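# Load the sawn bar into the lathe chuck, clamp, shut

## Task

Take the sawn bar from the rack and put it into the lathe's chuck. Its clean end (not the end with the saw burr) must sit against the stop steps at the back of the jaws, with the bar on the spindle axis. The chuck must end up clamped on the bar and the lathe door must be shut.

## Robot and tools

Robot: two Doosan M1013 arms, left_arm and right_arm, each with a Robotiq 140 two-finger gripper and a wrist camera. Calibrated bases: left_arm at (-0.015, +0.665, +0.245) m, right_arm at (+0.077, -0.700, +0.245) m, both nearly unrotated. The fingers of left_arm can fold at a hinge. A part held in the outer quarter of the pads, near the tips, is gripped firmly. Deeper in, the grip can be loose, can slip, or can let go. Pressing the tips of the partly open fingers into a surface folds them quietly. right_arm's fingers are rigid.

Scene frame: origin on the table top, midway between the arms. +z is up, +x points out over the table, and left_arm is on the +y side. The lathe is behind the bases, toward -x, with its chuck facing +y. Reported positions are in metres, quaternions are wxyz, and velocities are in m/s and rad/s. A gripper's +z runs along its fingers and the fingers close along its y. end_effector_position is the point between the closed pads. The tips reach about 33 mm past it at gaps up to 40 mm, and about 9 mm past it when fully open. Printed poses can be a few cm off.

Row format, shared by execute_actions and move: one flat list of 18 numbers, each in [-1, 1], covering both arms. Order: left dx, dy, dz, rx, ry, rz, left gripper position, force_limit, speed, then the same nine for the right arm. dx to rz are offsets, not poses. Each is measured from that arm's Hand target as it stood when the action or move began, along that Hand target's own axes. 1.0 is 0.6 m for dx, dy, dz and 180 degrees for rx, ry, rz, which together form one rotation vector. Every row of an action counts from the same start, and a repeated offset in a later action moves the arm further. All zeros re-requests the current Hand target. Gripper numbers are absolute commands, and 0 is a real value. To leave a gripper alone, resend its last three numbers.

Gripper: position +1 is open (140 mm), about -0.8 brings the pads together, and -1 closes until blocked. force_limit from -1 to +1 gives roughly 14 N to 58 N for a slow close. speed from -1 to +1 gives about 30 to 250 mm/s, and faster closes squeeze harder. To grip, send -1 and check that object_status is 2. The codes are: 0 moving, 1 blocked while opening, 2 blocked while closing, 3 at target or pads met. position_measured is in counts: 3 open, about 75 = 100 mm, 139 = 60 mm, 200 = 20 mm, 230 pads met. To grip harder, raise force_limit and nudge position to -0.98. To grip softer, open and close again slowly.

execute_actions(actions, cameras): runs actions in order. Each action can hold "rows" (1 to 15 rows, one per 1/30 s step), "steps" (1 to 450, default 15, at least one per row), "until" and "lathe". After the last row the arms keep heading to that row's target. "until" checks lathe fields only, e.g. {"lathe": {"chuck_state": "clamped"}}. Numbers need a comparison such as [">=", 1]. "lathe" accepts door "open"/"shut", chuck "clamp"/"open", air_blast true (a 2 s blow to clear chips off the jaws and steps, only with no part in or near the chuck), or stop true. Any bad value rejects the whole call. An empty actions list returns the full state. cameras is a list of names: cam_high, cam_low, cam_chuck, cam_machine, cam_left_wrist, cam_right_wrist; [] means none.

move(target, speed, blend, stop_force, zero, blocking, cameras): drives straight paths toward one 18-number row, or a list of up to 15 rows. Every row is offset from the same starting Hand targets. speed is 0.002 to 0.5 m/s (default 0.25), and rotation is capped at twice that in rad/s. blend, in m, rounds corners in a list. stop_force (10 to 80 N, one value for both arms) ends an arm's path when it feels that much push along its travel. Use it only slowly, not while rotating, and not when pulling away from a contact. zero (default true) re-zeroes the force reading first. blocking=false returns after 0.5 s. Until the move ends, use only wait or stop. Paths do not avoid obstacles, and the limit for a whole move is 10 s. The "move:" result line reports done, off_target, moving, held or fault, plus limits. wait(seconds 0 to 10) lets time pass. stop brakes a running move. zoom_image(camera, region [x0,y0,x1,y1], at most 504x504 px) enlarges part of the latest image. read_manual returns licence text. finished_scene(scene) ends the current scene, given its number, and cannot be undone.

Lathe readings: door_state is shut, open or between. chuck_state is open, clamped (stopped on a bar of the correct size), closed_empty, or between. seat_state is home when the bar end covers all three step sensing holes and rests on the steps; otherwise it reads open. The door slides across the front with a handle sticking out and will not stop for an arm, so keep arms clear while it moves.

Results also give Hand target (the base for the next offsets), Tool commands, joint positions and torques, external joint torque estimates and flange force. These show contact and held weight.

Hazards: each step, the commanded pose is clipped to 70 mm and 16 degrees from the measured one. Ramp rows up gently; about 0.01 more per row is 0.18 m/s. A net force of 144 N, or joint torques at the limits (elbow 142, wrist joints about 25 to 28 N m), stop the arm for 10 s. The arms are stiff, so targets past a firm contact cause faults. After a contact, command the target back. Don't route near an arm's own base, and don't bring the arms into each other. Avoid drops, releasing moving parts, slams, hard pushes, heavy parts held off-centre, and anything falling to the floor or into the chip pan. Sustained loads or stretched poses overheat motors. Parts can receive occasional tugs.

Each tool is called after "Request:" by a JSON object that holds its "method" and its "body", one argument or row to a line.

## Session

Request:
{"method": "execute_actions", "body": {
  "actions": [
    {"lathe":{"door":"open","air_blast":true},"steps":5}
  ]
}}

Scene clock: 0.37 s.
left_arm: end_effector_position=(+0.1107, -0.0807, +0.1130) position_measured=3 object_status=3 end_effector_quat_wxyz=(-0.270, +0.068, +0.928, -0.249) | right_arm: end_effector_position=(+1.0989, -0.1998, +0.2449) position_measured=3 object_status=3 end_effector_quat_wxyz=(-0.032, +0.769, -0.532, +0.352)
Joint positions: left_arm=[-1.202 0.745 1.923 1.834 -0.752 1.687] | right_arm=[0.533 1.002 1.008 2.322 -0.947 0.674]
Joint torques (N m): left_arm=[-0.72 -98.54 -23.84 -1.64 -1.23 0.12] | right_arm=[2.66 -132.29 -40.65 -4.58 0.06 -0.21]
External joint torques (N m): left_arm=[0.82 2.61 -0.02 0.26 -0.26 -0.15] | right_arm=[-2.64 3.51 0.11 0.38 -0.04 0.19]
Flange force (N): left_arm=[-4.3 0.0 1.7] | right_arm=[-1.5 -4.2 5.1]
Hand target: left_arm +0.1107, -0.0807, +0.1130; -0.270, +0.068, +0.928, -0.249 | right_arm +1.0989, -0.1998, +0.2449; -0.032, +0.769, -0.532, +0.352
Tool commands: left_gripper/position=+1.0 left_gripper/force_limit=+1.0 left_gripper/speed=+1.0 right_gripper/position=+1.0 right_gripper/force_limit=+1.0 right_gripper/speed=+1.0
lathe: door_state=between chuck_state=open seat_state=open
camera_calibration:
cam_left_wrist: T_world_to_cam=[[0.0026709, 0.866316, -0.49949, 0.13793], [0.976683, -0.109485, -0.184669, -0.0942775], [-0.214669, -0.48735, -0.846408, 0.219752], [0, 0, 0, 1]]
cam_right_wrist: T_world_to_cam=[[-0.791787, -0.420241, -0.443251, 0.905575], [-0.359121, 0.907305, -0.218701, 0.635778], [0.494071, -0.0139845, -0.869309, -0.194769], [0, 0, 0, 1]]

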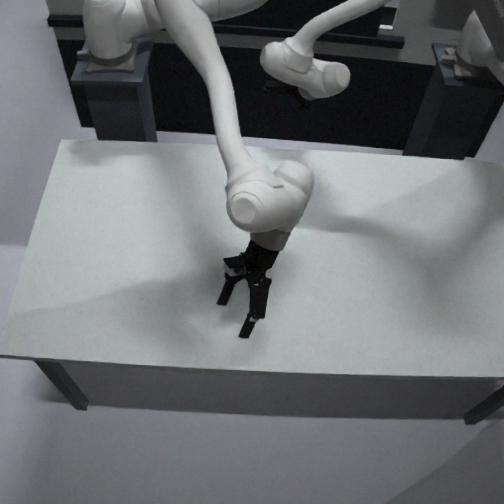

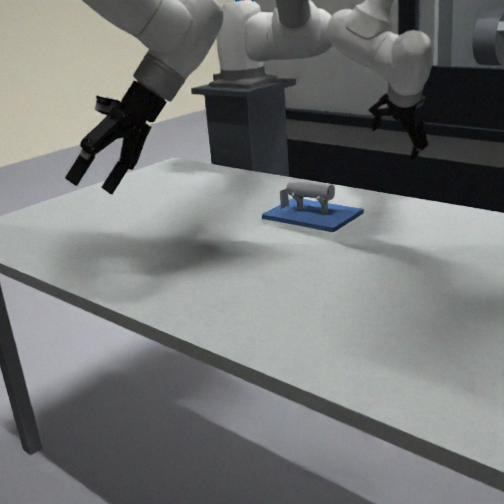

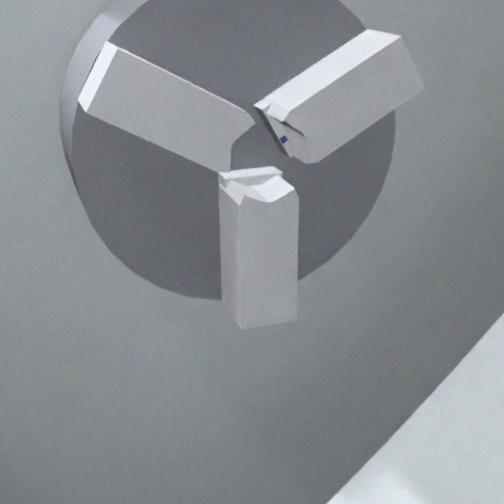

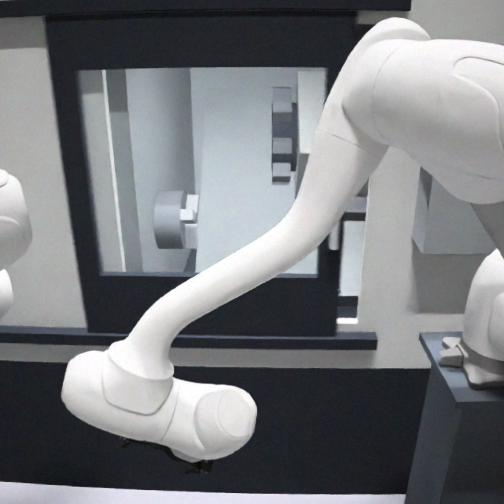

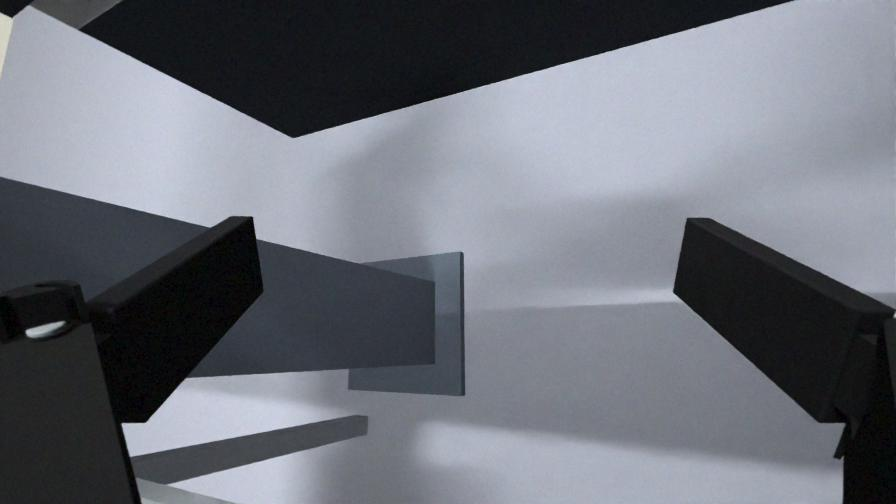

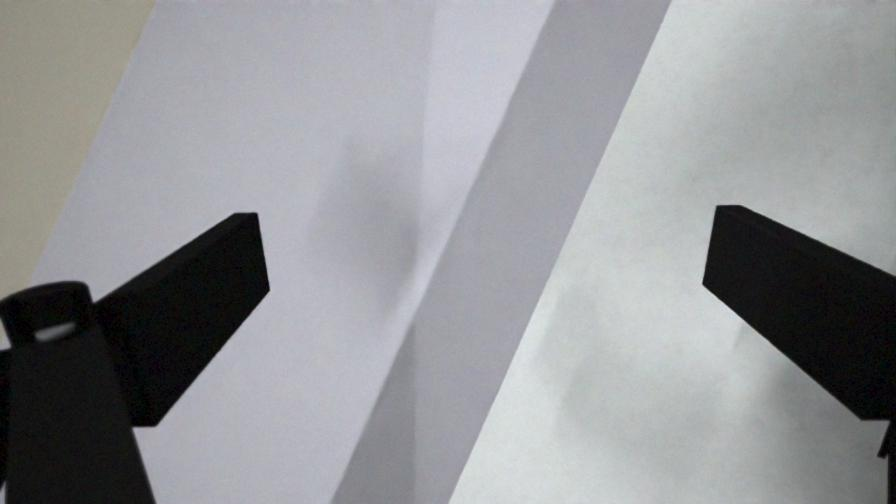

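Request:
{"method": "zoom_image", "body": {
  "camera": "cam_low",
  "region": [250, 165, 380, 240]
}}

Request:
{"method": "zoom_image", "body": {
  "camera": "cam_chuck",
  "region": [50, 0, 450, 350]
}}

Request:
{"method": "wait", "body": {
  "seconds": 4,
  "cameras": ["cam_machine","cam_chuck"]
}}

Scaled by 3.877 from the camera's 504x504 image, which has a finer 720x720 frame.

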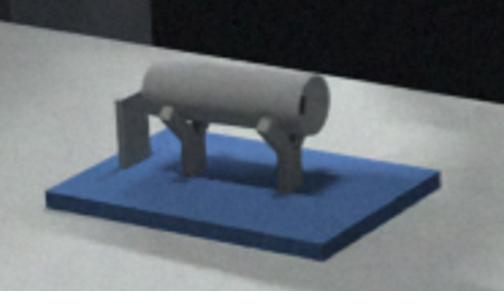

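Scaled by 1.260 from the camera's 504x504 image, which has a finer 720x720 frame.

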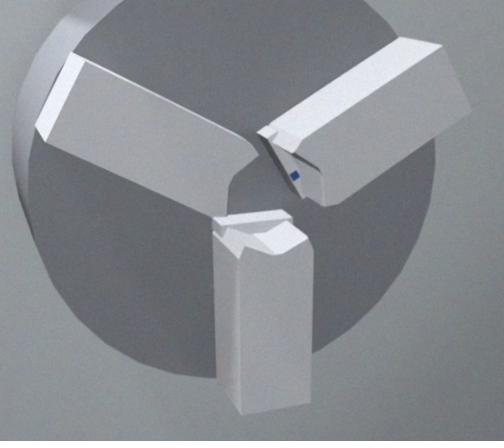

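Scene clock: 5.23 s.
left_arm: end_effector_position=(+0.1107, -0.0807, +0.1130) position_measured=3 object_status=3 end_effector_quat_wxyz=(-0.270, +0.068, +0.928, -0.249) | right_arm: end_effector_position=(+1.0989, -0.1998, +0.2449) position_measured=3 object_status=3 end_effector_quat_wxyz=(-0.032, +0.769, -0.532, +0.352)
Joint positions: left_arm=[-1.202 0.745 1.923 1.834 -0.752 1.687] | right_arm=[0.533 1.002 1.008 2.322 -0.947 0.674]
Joint torques (N m): left_arm=[-0.25 -98.56 -23.97 -1.65 -1.24 0.19] | right_arm=[2.84 -131.33 -40.82 -4.57 0.02 -0.2]
External joint torques (N m): left_arm=[0.26 2.37 -0.07 0.25 -0.25 -0.22] | right_arm=[-3.36 2.72 0.38 0.4 -0.02 0.18]
Flange force (N): left_arm=[-3.5 -0.6 1.9] | right_arm=[0.1 -2.4 4.5]
Hand target: left_arm +0.1107, -0.0807, +0.1130; -0.270, +0.068, +0.928, -0.249 | right_arm +1.0989, -0.1998, +0.2449; -0.032, +0.769, -0.532, +0.352
Tool commands: left_gripper/position=+1.0 left_gripper/force_limit=+1.0 left_gripper/speed=+1.0 right_gripper/position=+1.0 right_gripper/force_limit=+1.0 right_gripper/speed=+1.0
lathe: door_state=open chuck_state=open seat_state=open
wait: 4.00 s; at rest from the start
Images, in order: cam_chuck, cam_machine.

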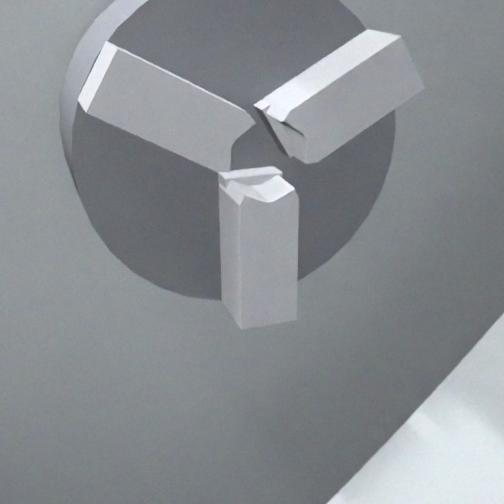

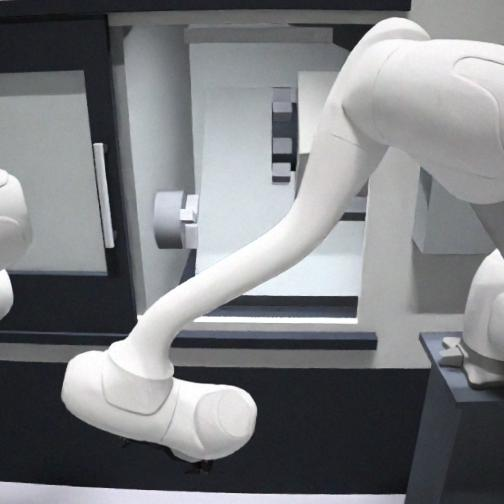

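Request:
{"method": "move", "body": {
  "target": [0,0,0,0,0,0,1,1,1,0.69,0.647,-0.343,0,0,0,1,1,1],
  "cameras": []
}}

Request:
{"method": "move", "body": {
  "target": [-0.343,-0.233,-0.61,-0.26,-0.0105,0.431,1,1,1,0,0,0,0,0,0,1,1,1]
}}

Scene clock: 16.07 s.
left_arm: end_effector_position=(+0.1107, -0.0807, +0.1130) position_measured=3 object_status=3 end_effector_quat_wxyz=(-0.270, +0.068, +0.928, -0.249) | right_arm: end_effector_position=(+0.7481, -0.6488, +0.4442) position_measured=3 object_status=3 end_effector_quat_wxyz=(-0.032, +0.769, -0.532, +0.352)
Joint positions: left_arm=[-1.202 0.745 1.923 1.834 -0.752 1.687] | right_arm=[0.187 0.076 2.11 2.204 -0.606 0.593]
Joint torques (N m): left_arm=[-0.69 -98.63 -23.83 -1.59 -1.24 0.14] | right_arm=[3.36 -45.93 -38.22 -3.39 0.16 -0.46]
External joint torques (N m): left_arm=[0.87 2.83 0.08 0.22 -0.24 -0.17] | right_arm=[-3.34 0 0.2 0.22 0.01 0.43]
Flange force (N): left_arm=[-4.4 0.2 1.9] | right_arm=[4.7 2.1 3.3]
Hand target: left_arm +0.1107, -0.0807, +0.1130; -0.270, +0.068, +0.928, -0.249 | right_arm +0.7481, -0.6488, +0.4443; -0.032, +0.769, -0.532, +0.352
Off the commanded pose: left_arm 0.000 m, 0 deg | right_arm 0.000 m, 0 deg.
lathe: door_state=open chuck_state=open seat_state=open
move: done

Scene clock: 19.70 s.
left_arm: end_effector_position=(+0.4813, -0.0998, +0.3541) position_measured=3 object_status=3 end_effector_quat_wxyz=(+0.000, +0.708, +0.707, +0.001) | right_arm: end_effector_position=(+0.7481, -0.6488, +0.4443) position_measured=3 object_status=3 end_effector_quat_wxyz=(-0.032, +0.769, -0.532, +0.352)
Joint positions: left_arm=[-1.078 0.675 1.253 3.143 -1.214 2.108] | right_arm=[0.187 0.076 2.11 2.204 -0.606 0.593]
Joint torques (N m): left_arm=[-0.79 -109.43 -39.52 -4.36 0.13 0.16] | right_arm=[2.81 -45.53 -38.04 -3.57 0.23 -0.21]
External joint torques (N m): left_arm=[0.98 2.66 -0.76 0.25 -0.18 -0.16] | right_arm=[-2.78 -0.12 0.1 0.4 -0.07 0.19]
Flange force (N): left_arm=[-5.0 4.3 0.7] | right_arm=[4.8 1.2 1.9]
Hand target: left_arm +0.4813, -0.0998, +0.3541; +0.000, +0.708, +0.707, +0.001 | right_arm +0.7481, -0.6488, +0.4443; -0.032, +0.769, -0.532, +0.352
Off the commanded pose: left_arm 0.000 m, 0 deg | right_arm 0.000 m, 0 deg.
lathe: door_state=open chuck_state=open seat_state=open
move: done
camera_calibration:
cam_left_wrist: T_world_to_cam=[[0.999913, -0.0118973, 0.00562941, -0.472593], [-0.0131016, -0.940576, 0.339332, -0.205937], [0.00125777, -0.339376, -0.94065, 0.438212], [0, 0, 0, 1]]
cam_right_wrist: T_world_to_cam=[[-0.791783, -0.420241, -0.443257, 0.527477], [-0.359122, 0.907305, -0.2187, 0.960788], [0.494075, -0.0139797, -0.869307, 0.145607], [0, 0, 0, 1]]

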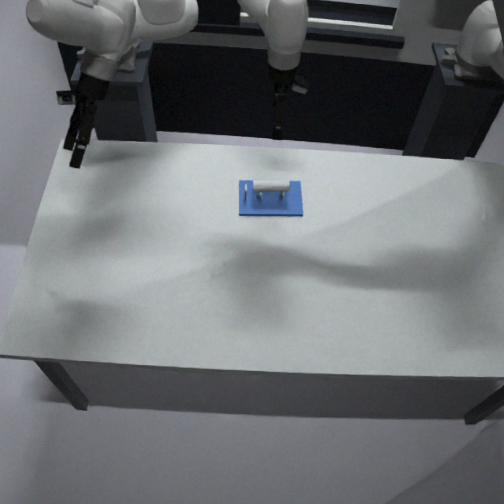

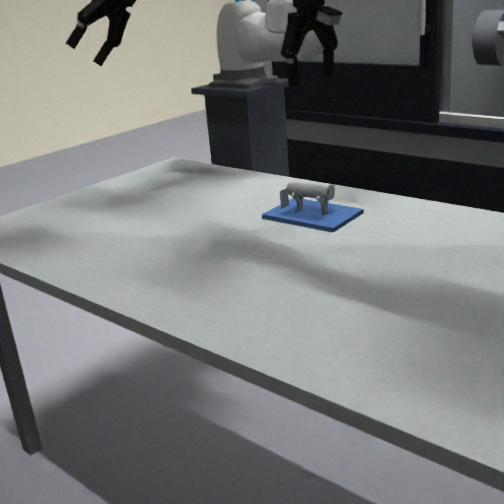

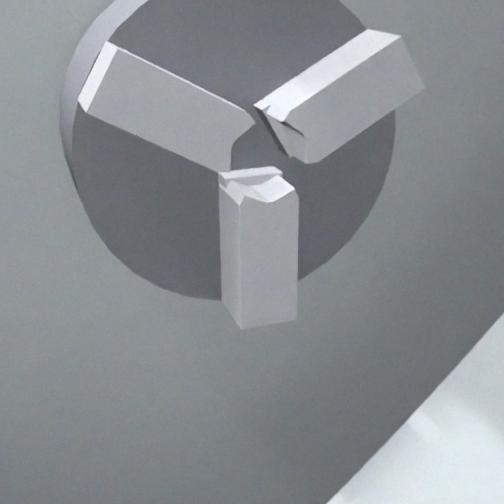

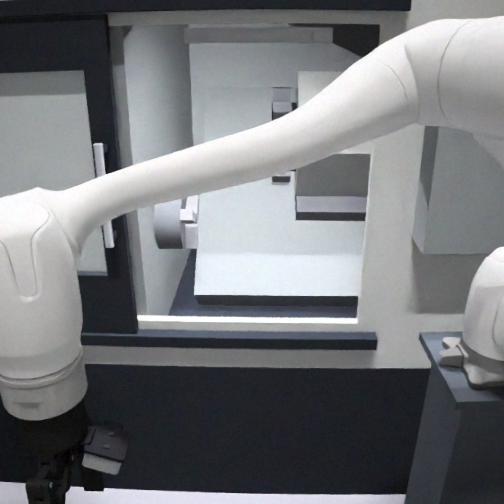

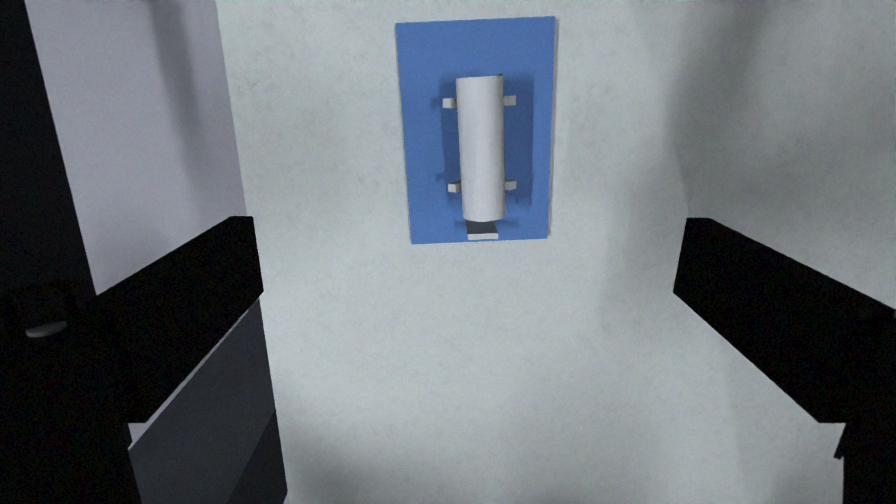

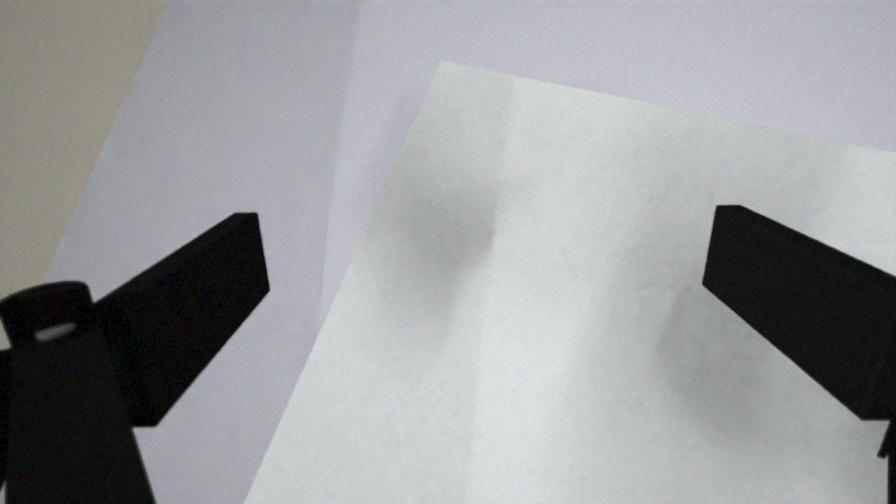

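Request:
{"method": "zoom_image", "body": {
  "camera": "cam_left_wrist",
  "region": [390, 10, 570, 250]
}}

Request:
{"method": "zoom_image", "body": {
  "camera": "cam_low",
  "region": [270, 170, 350, 220]
}}

Scaled by 2.100 from the camera's 896x504 image, which has a finer 1280x720 frame.

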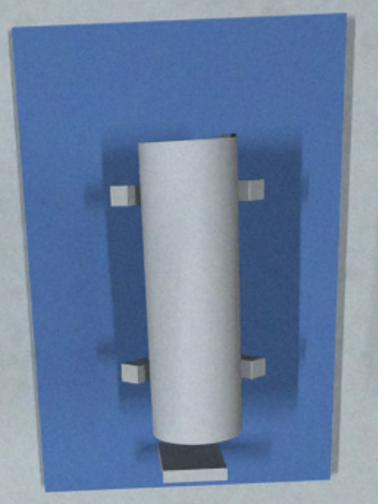

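Scaled by 6.300 from the camera's 504x504 image, which has a finer 720x720 frame.

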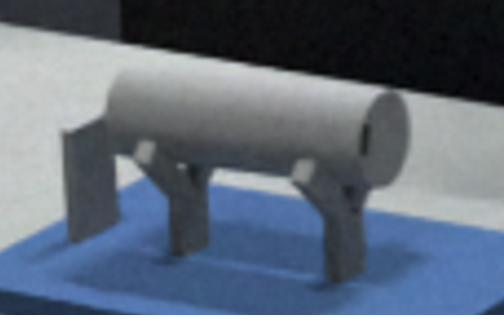

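Request:
{"method": "move", "body": {
  "target": [0.028,0.027,0.25,0,0,-0.01,0.3,-0.6,-1,0,0,0,0,0,0,1,1,1],
  "cameras": ["cam_left_wrist","cam_low","cam_high"]
}}

Request:
{"method": "zoom_image", "body": {
  "camera": "cam_low",
  "region": [260, 130, 380, 230]
}}

Request:
{"method": "zoom_image", "body": {
  "camera": "cam_high",
  "region": [220, 130, 320, 230]
}}

Scene clock: 29.30 s.
left_arm: end_effector_position=(+0.4978, -0.0829, +0.2041) position_measured=91 object_status=0 end_effector_quat_wxyz=(+0.000, +0.696, +0.718, +0.001) | right_arm: end_effector_position=(+0.7481, -0.6488, +0.4443) position_measured=3 object_status=3 end_effector_quat_wxyz=(-0.032, +0.769, -0.532, +0.352)
Joint positions: left_arm=[-1.053 0.78 1.362 3.143 -1 2.101] | right_arm=[0.187 0.076 2.11 2.204 -0.606 0.593]
Joint torques (N m): left_arm=[-0.47 -113.39 -35.57 -3.85 0.1 0.17] | right_arm=[2.61 -45.71 -38.03 -3.58 0.2 -0.22]
External joint torques (N m): left_arm=[0.36 2.58 -0.57 0.17 -0.15 -0.16] | right_arm=[-2.59 -0.24 -0.07 0.4 -0.03 0.2]
Flange force (N): left_arm=[-4.4 3.0 1.9] | right_arm=[4.6 0.9 1.6]
Hand target: left_arm +0.4978, -0.0829, +0.2041; +0.000, +0.696, +0.718, +0.001 | right_arm +0.7481, -0.6488, +0.4443; -0.032, +0.769, -0.532, +0.352
Off the commanded pose: left_arm 0.000 m, 0 deg | right_arm 0.000 m, 0 deg.
lathe: door_state=open chuck_state=open seat_state=open
move: done
camera_calibration:
cam_left_wrist: T_world_to_cam=[[0.999794, 0.0194582, 0.00569138, -0.485335], [0.0163727, -0.940514, 0.339361, -0.153608], [0.0119562, -0.339198, -0.940639, 0.297546], [0, 0, 0, 1]]
Images, in order: cam_high, cam_low, cam_left_wrist.

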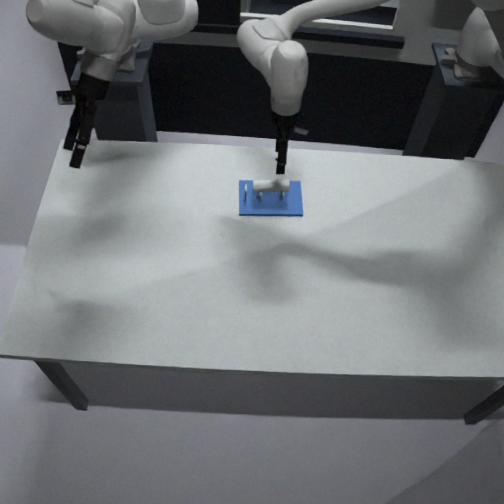

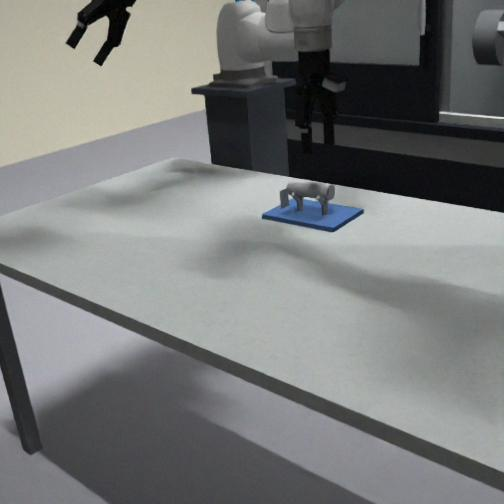

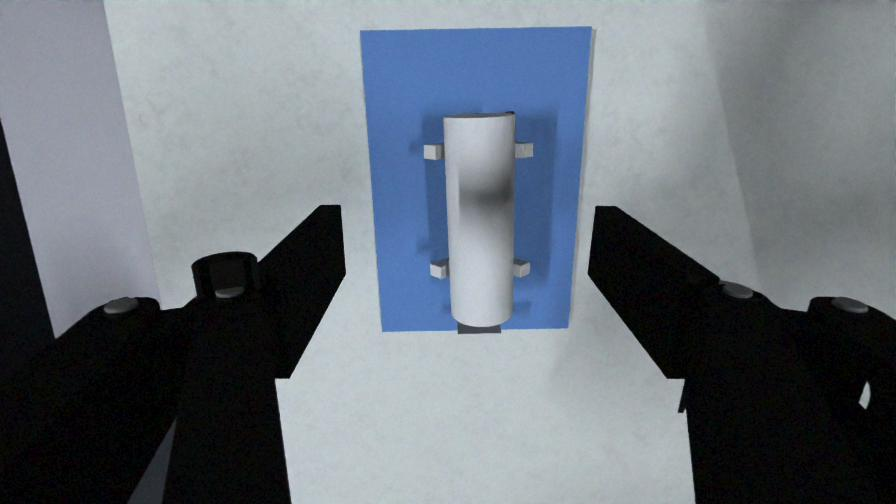

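Scaled by 4.200 from the camera's 504x504 image, which has a finer 720x720 frame.

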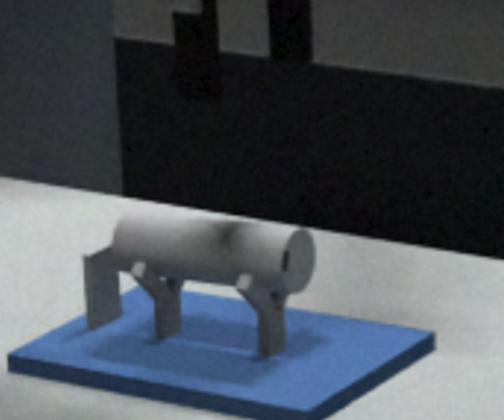

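Scaled by 5.040 from the camera's 504x504 image, which has a finer 720x720 frame.

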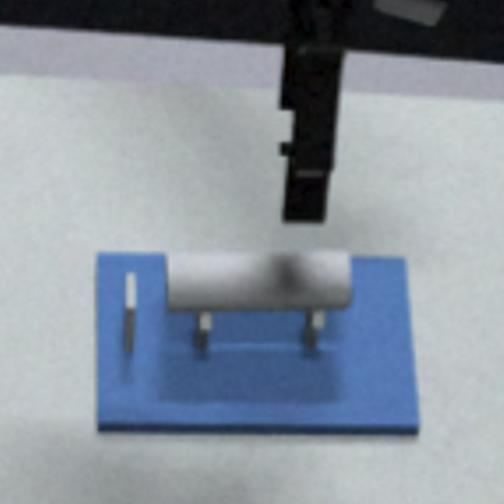

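Request:
{"method": "move", "body": {
  "target": [-0.017,0.0095,0.18,0,0,-0.004,0.3,-0.6,-1,0,0,0,0,0,0,1,1,1],
  "speed": 0.08,
  "cameras": ["cam_left_wrist","cam_low","cam_high"]
}}

Request:
{"method": "zoom_image", "body": {
  "camera": "cam_low",
  "region": [260, 130, 380, 230]
}}

Request:
{"method": "zoom_image", "body": {
  "camera": "cam_high",
  "region": [220, 130, 320, 230]
}}

Scene clock: 36.03 s.
left_arm: end_effector_position=(+0.5039, -0.0929, +0.0962) position_measured=91 object_status=3 end_effector_quat_wxyz=(+0.000, +0.692, +0.722, +0.001) | right_arm: end_effector_position=(+0.7481, -0.6488, +0.4443) position_measured=3 object_status=3 end_effector_quat_wxyz=(-0.032, +0.769, -0.532, +0.352)
Joint positions: left_arm=[-1.053 0.9 1.358 3.144 -0.884 2.089] | right_arm=[0.187 0.076 2.11 2.204 -0.606 0.593]
Joint torques (N m): left_arm=[-0.57 -119.41 -32.79 -3.64 0.09 0.22] | right_arm=[2.64 -45.24 -38.35 -3.49 0.24 -0.22]
External joint torques (N m): left_arm=[0.61 2.89 -0.51 0.24 -0.13 -0.22] | right_arm=[-2.56 -0.86 0.36 0.32 -0.07 0.2]
Flange force (N): left_arm=[-4.3 3.1 2.8] | right_arm=[4.7 2.4 0.7]
Hand target: left_arm +0.5039, -0.0929, +0.0961; +0.000, +0.692, +0.722, +0.001 | right_arm +0.7481, -0.6488, +0.4443; -0.032, +0.769, -0.532, +0.352
Off the commanded pose: left_arm 0.000 m, 0 deg | right_arm 0.000 m, 0 deg.
lathe: door_state=open chuck_state=open seat_state=open
move: done
camera_calibration:
cam_left_wrist: T_world_to_cam=[[0.999471, 0.0320252, 0.00571945, -0.48935], [0.0281838, -0.940207, 0.339436, -0.132392], [0.0162479, -0.339095, -0.940612, 0.190432], [0, 0, 0, 1]]
Images, in order: cam_high, cam_low, cam_left_wrist.

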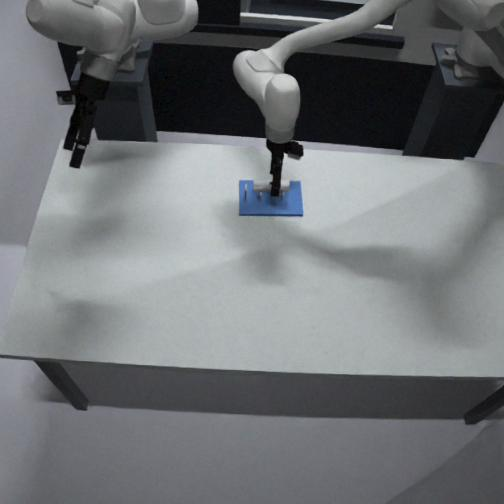

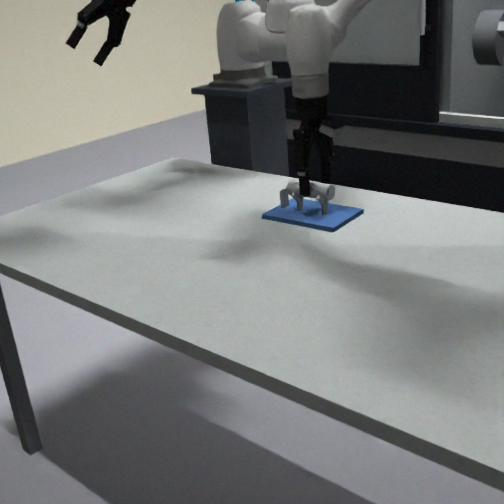

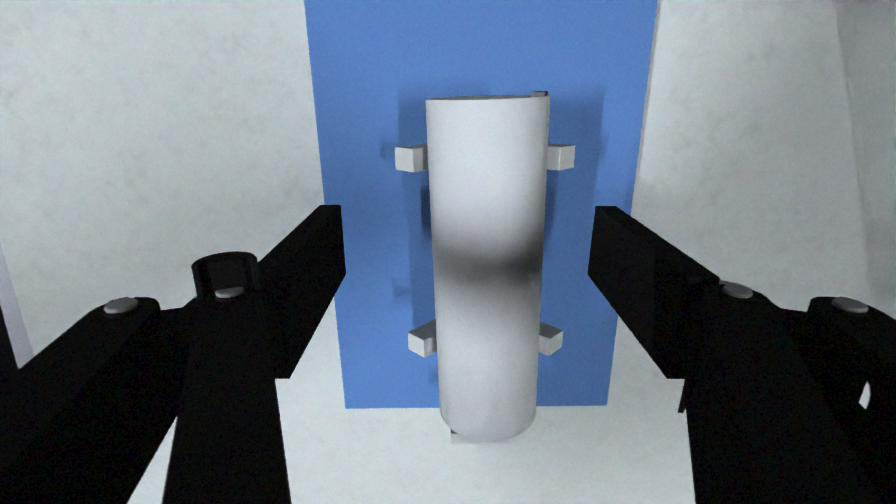

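Scaled by 4.200 from the camera's 504x504 image, which has a finer 720x720 frame.

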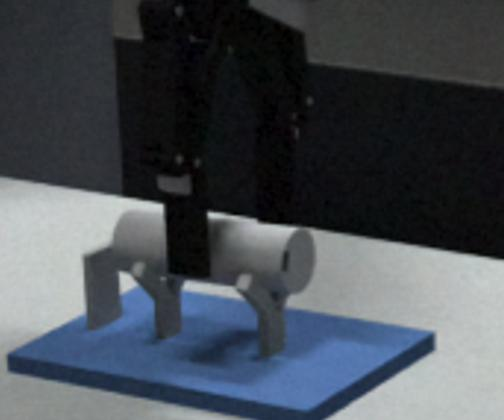

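Scaled by 5.040 from the camera's 504x504 image, which has a finer 720x720 frame.

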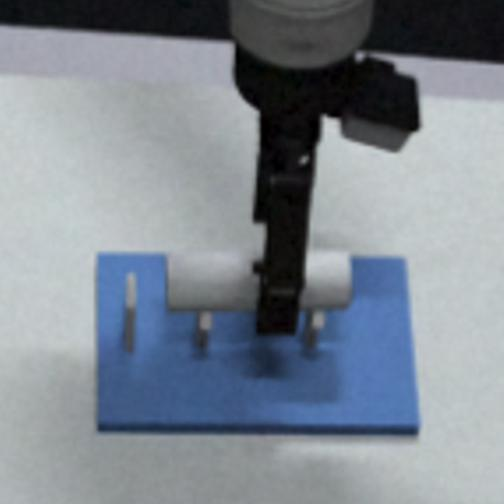

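Request:
{"method": "move", "body": {
  "target": [0,0.0085,0,0,0,0,0.3,1,-1,0,0,0,0,0,0,1,1,1],
  "speed": 0.05,
  "cameras": []
}}

Request:
{"method": "execute_actions", "body": {
  "actions": [
    {"rows":[[0,0,0,0,0,0,-1,1,-1,0,0,0,0,0,0,1,1,1]],"steps":120}
  ],
  "cameras": ["cam_left_wrist","cam_low","cam_high"]
}}

Request:
{"method": "zoom_image", "body": {
  "camera": "cam_low",
  "region": [260, 130, 380, 230]
}}

Scene clock: 38.63 s.
left_arm: end_effector_position=(+0.5090, -0.0926, +0.0961) position_measured=91 object_status=3 end_effector_quat_wxyz=(+0.000, +0.692, +0.722, +0.001) | right_arm: end_effector_position=(+0.7481, -0.6488, +0.4443) position_measured=3 object_status=3 end_effector_quat_wxyz=(-0.032, +0.769, -0.532, +0.352)
Joint positions: left_arm=[-1.049 0.903 1.351 3.144 -0.887 2.093] | right_arm=[0.187 0.076 2.11 2.204 -0.606 0.593]
Joint torques (N m): left_arm=[-0.29 -118.97 -32.95 -3.6 0.14 0.14] | right_arm=[3.14 -45.6 -38.18 -3.58 0.28 -0.22]
External joint torques (N m): left_arm=[0.38 2.19 -0.35 0.2 -0.19 -0.14] | right_arm=[-3.19 -0.34 0.17 0.41 -0.11 0.2]
Flange force (N): left_arm=[-3.3 2.4 2.0] | right_arm=[5.6 1.7 1.8]
Hand target: left_arm +0.5090, -0.0926, +0.0961; +0.000, +0.692, +0.722, +0.001 | right_arm +0.7481, -0.6488, +0.4443; -0.032, +0.769, -0.532, +0.352
Off the commanded pose: left_arm 0.000 m, 0 deg | right_arm 0.000 m, 0 deg.
lathe: door_state=open chuck_state=open seat_state=open
move: done

Scene clock: 42.83 s.
left_arm: end_effector_position=(+0.5090, -0.0926, +0.0961) position_measured=173 object_status=2 end_effector_quat_wxyz=(+0.000, +0.692, +0.722, +0.001) | right_arm: end_effector_position=(+0.7481, -0.6488, +0.4443) position_measured=3 object_status=3 end_effector_quat_wxyz=(-0.032, +0.769, -0.532, +0.352)
Joint positions: left_arm=[-1.049 0.903 1.351 3.144 -0.887 2.093] | right_arm=[0.187 0.076 2.11 2.204 -0.606 0.593]
Joint torques (N m): left_arm=[-10.38 -104.1 -25.92 -5.95 0.17 0.94] | right_arm=[2.62 -45.92 -38.18 -3.66 0.23 -0.24]
External joint torques (N m): left_arm=[10.13 -12.46 -7.41 2.54 -0.22 -0.94] | right_arm=[-2.49 -0.17 0.22 0.49 -0.06 0.22]
Flange force (N): left_arm=[1.2 11.1 -13.9] | right_arm=[4.3 1.3 1.4]
Hand target: left_arm +0.5090, -0.0926, +0.0961; +0.000, +0.692, +0.722, +0.001 | right_arm +0.7481, -0.6488, +0.4443; -0.032, +0.769, -0.532, +0.352
Off the commanded pose: left_arm 0.000 m, 0 deg | right_arm 0.000 m, 0 deg.
lathe: door_state=open chuck_state=open seat_state=open
camera_calibration:
cam_left_wrist: T_world_to_cam=[[0.999471, 0.0320245, 0.00570221, -0.494444], [0.0281897, -0.94022, 0.339399, -0.132299], [0.0162304, -0.339058, -0.940625, 0.190372], [0, 0, 0, 1]]
Images, in order: cam_high, cam_low, cam_left_wrist.

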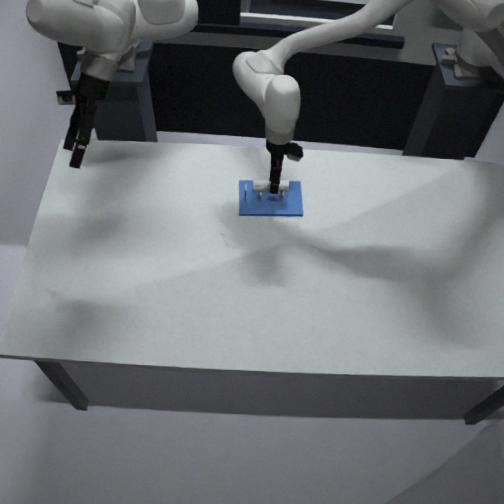

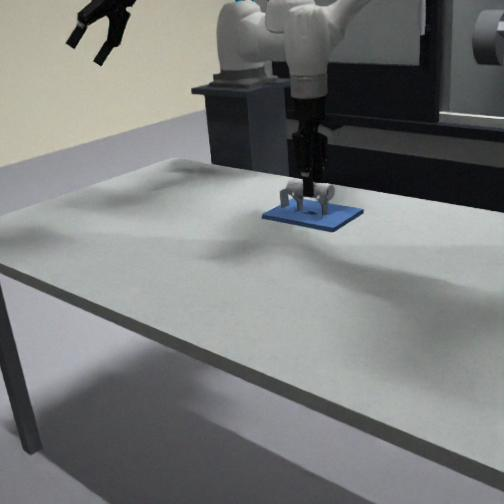

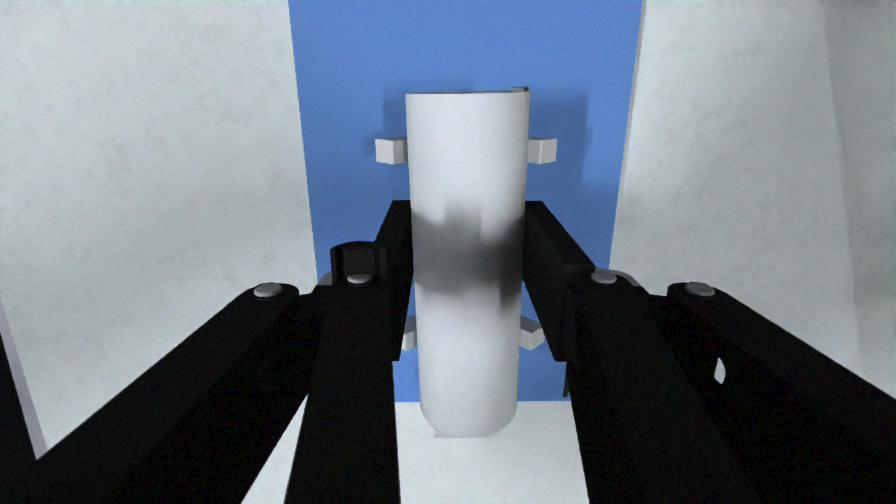

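Scaled by 4.200 from the camera's 504x504 image, which has a finer 720x720 frame.

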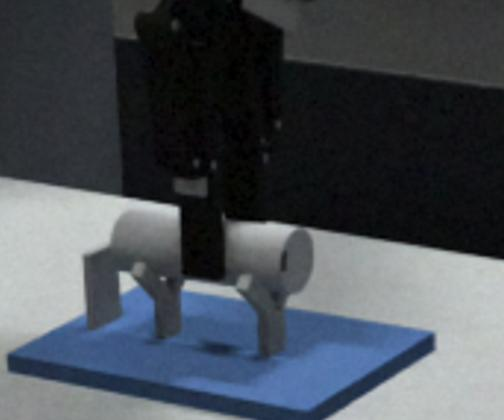

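Request:
{"method": "move", "body": {
  "target": [
    [0,0,-0.15,0,0,0,-1,1,-1,0,0,0,0,0,0,1,1,1],
    [-0.013,-0.766,-0.44,0.25,0.0065,0.004,-1,1,-1,0,0,0,0,0,0,1,1,1]
  ],
  "speed": [0.06,0.2],
  "blend": [0.03,0]
}}

Scene clock: 50.33 s.
left_arm: end_effector_position=(+0.0499, -0.1203, +0.3595) position_measured=173 object_status=2 end_effector_quat_wxyz=(-0.272, +0.644, +0.663, -0.269) | right_arm: end_effector_position=(+0.7481, -0.6488, +0.4443) position_measured=3 object_status=3 end_effector_quat_wxyz=(-0.032, +0.769, -0.532, +0.352)
Joint positions: left_arm=[-1.291 0.635 1.507 2.386 -1.371 2.166] | right_arm=[0.187 0.076 2.11 2.204 -0.606 0.593]
Joint torques (N m): left_arm=[-0.48 -105.75 -38.29 -5.18 -1.5 0.23] | right_arm=[2.86 -45.52 -38.25 -3.59 0.22 -0.26]
External joint torques (N m): left_arm=[0.66 5.93 1.28 0.9 0.31 -0.26] | right_arm=[-2.87 -0.65 0.3 0.43 -0.06 0.24]
Flange force (N): left_arm=[-4.6 5.8 2.3] | right_arm=[5.1 2.1 1.2]
Hand target: left_arm +0.0498, -0.1203, +0.3595; -0.272, +0.644, +0.663, -0.269 | right_arm +0.7481, -0.6488, +0.4443; -0.032, +0.769, -0.532, +0.352
Off the commanded pose: left_arm 0.000 m, 0 deg | right_arm 0.000 m, 0 deg.
lathe: door_state=open chuck_state=open seat_state=open
move: done
camera_calibration:
cam_left_wrist: T_world_to_cam=[[0.710792, 0.0163917, -0.703211, 0.231209], [0.254455, -0.938015, 0.235333, -0.208329], [-0.655765, -0.346208, -0.670905, 0.371863], [0, 0, 0, 1]]
cam_right_wrist: T_world_to_cam=[[-0.791787, -0.42024, -0.443251, 0.527474], [-0.35912, 0.907305, -0.218701, 0.960788], [0.494071, -0.0139845, -0.869309, 0.145608], [0, 0, 0, 1]]

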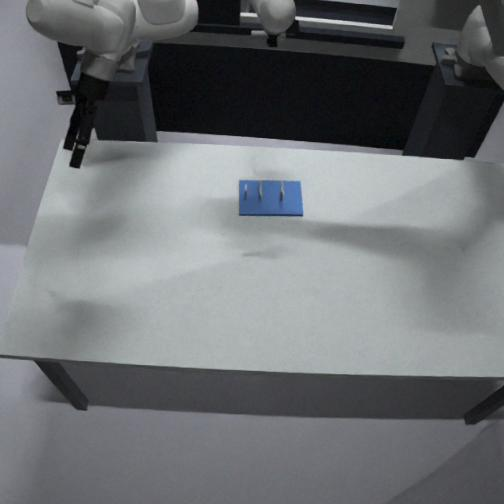

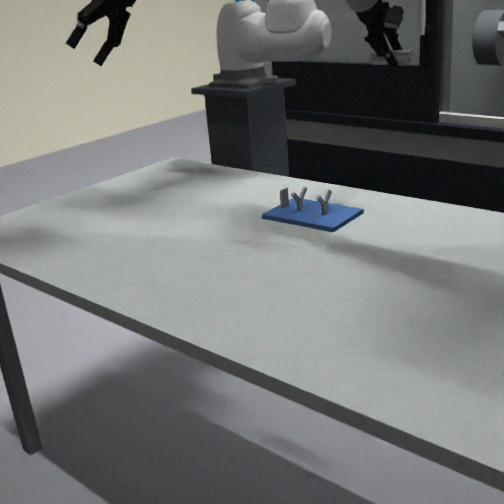

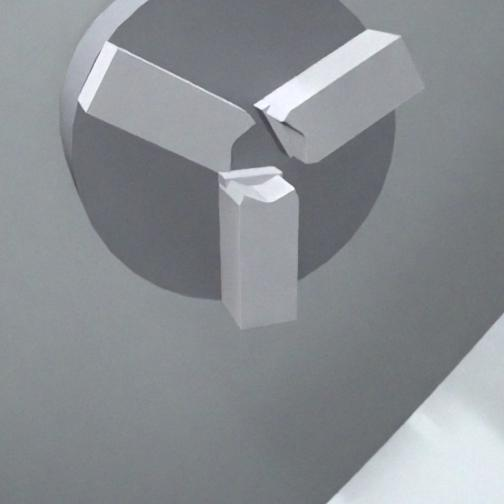

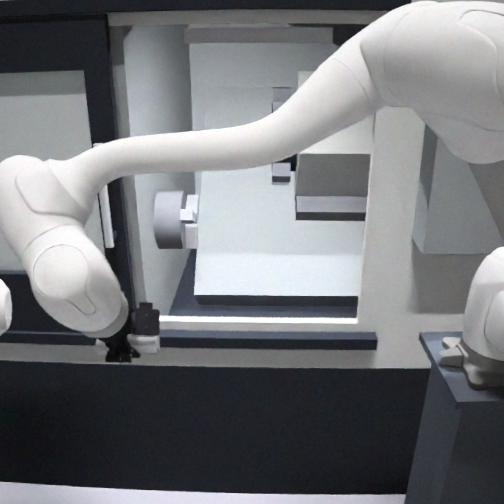

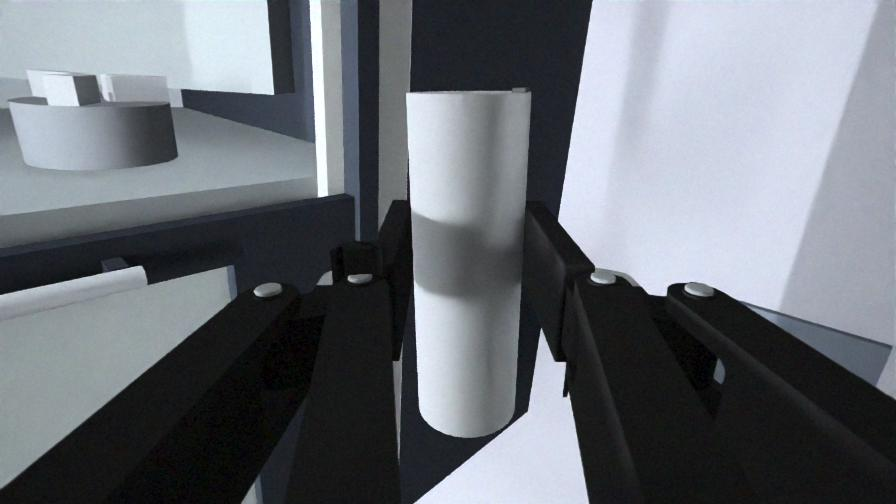

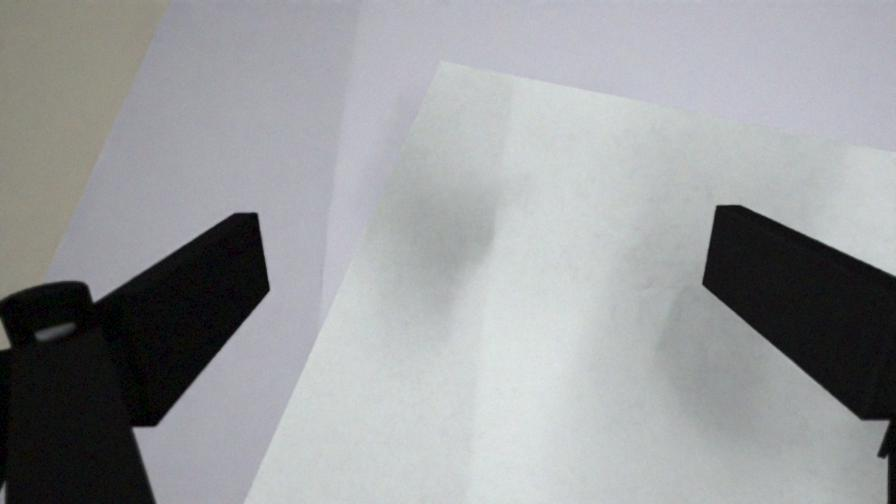

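Request:
{"method": "move", "body": {
  "target": [
    [0.347,-0.405,0.41,0.15,0.003,0.004,-1,1,-1,0,0,0,0,0,0,1,1,1],
    [0.497,-0.878,0.993,0.2505,0.0053,0.0071,-1,1,-1,0,0,0,0,0,0,1,1,1]
  ],
  "speed": [0.2,0.15],
  "blend": [0.05,0],
  "cameras": ["cam_left_wrist","cam_chuck","cam_machine"]
}}

Scene clock: 58.27 s.
left_arm: end_effector_position=(-0.7508, +0.1595, +0.3142) position_measured=173 object_status=2 end_effector_quat_wxyz=(+0.500, -0.500, -0.500, +0.500) | right_arm: end_effector_position=(+0.7481, -0.6488, +0.4443) position_measured=3 object_status=3 end_effector_quat_wxyz=(-0.032, +0.769, -0.532, +0.352)
Joint positions: left_arm=[-2.342 0.791 1.975 0.879 -1.325 2.854] | right_arm=[0.187 0.076 2.11 2.204 -0.606 0.593]
Joint torques (N m): left_arm=[-0.96 -103.22 -22.48 -0.39 -3.77 0.2] | right_arm=[3.09 -45.87 -38.04 -3.56 0.23 -0.26]
External joint torques (N m): left_arm=[1.28 6.8 1.77 0.61 1.05 -0.25] | right_arm=[-3.07 0.11 0.1 0.4 -0.06 0.24]
Flange force (N): left_arm=[-3.4 9.3 -0.6] | right_arm=[5.0 1.2 2.5]
Hand target: left_arm -0.7508, +0.1596, +0.3141; +0.500, -0.500, -0.500, +0.500 | right_arm +0.7481, -0.6488, +0.4443; -0.032, +0.769, -0.532, +0.352
Off the commanded pose: left_arm 0.000 m, 0 deg | right_arm 0.000 m, 0 deg.
lathe: door_state=open chuck_state=open seat_state=open
move: done
camera_calibration:
cam_left_wrist: T_world_to_cam=[[0.00373619, -0.0102076, -0.999941, 0.330443], [0.34064, -0.940131, 0.0108698, 0.404087], [-0.940187, -0.34066, -0.0000354004, -0.511883], [0, 0, 0, 1]]
Images, in order: cam_chuck, cam_machine, cam_left_wrist.

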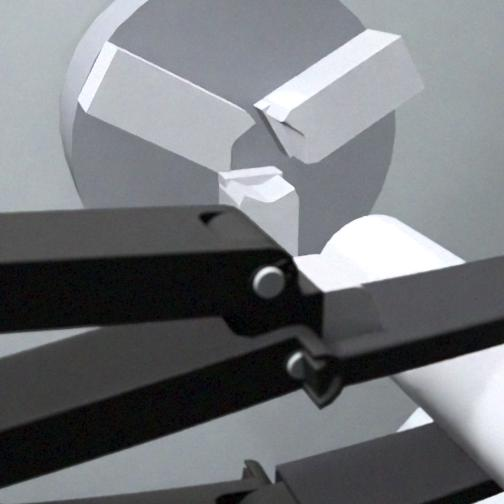

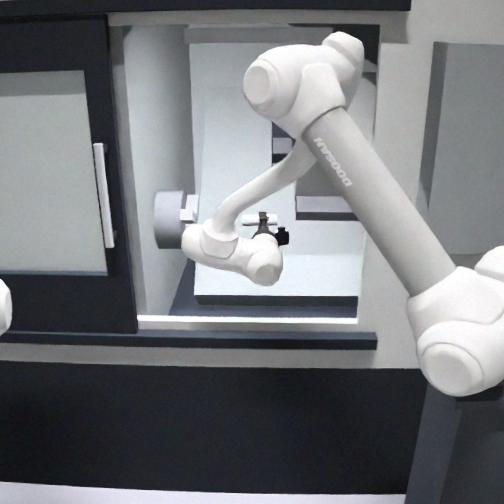

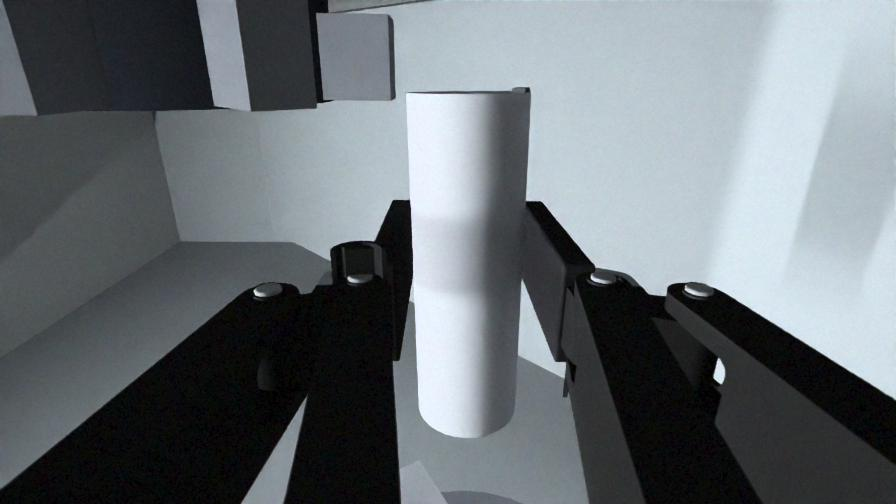

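Request:
{"method": "zoom_image", "body": {
  "camera": "cam_chuck",
  "region": [200, 70, 340, 210]
}}

Request:
{"method": "zoom_image", "body": {
  "camera": "cam_chuck",
  "region": [280, 170, 480, 370]
}}

Request:
{"method": "zoom_image", "body": {
  "camera": "cam_machine",
  "region": [140, 170, 310, 270]
}}

Scaled by 3.600 from the camera's 504x504 image, which has a finer 720x720 frame.

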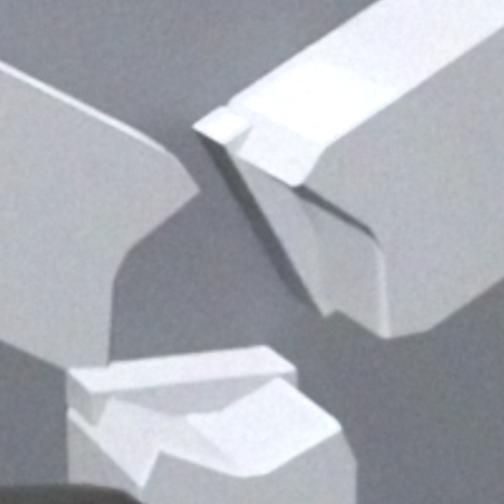

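Scaled by 2.520 from the camera's 504x504 image, which has a finer 720x720 frame.

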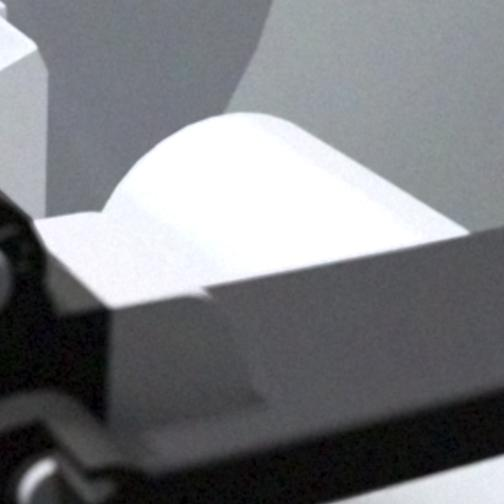

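Scaled by 2.965 from the camera's 504x504 image, which has a finer 720x720 frame.

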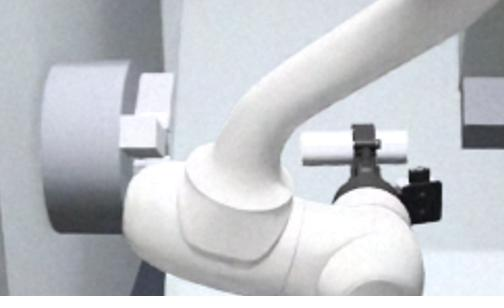

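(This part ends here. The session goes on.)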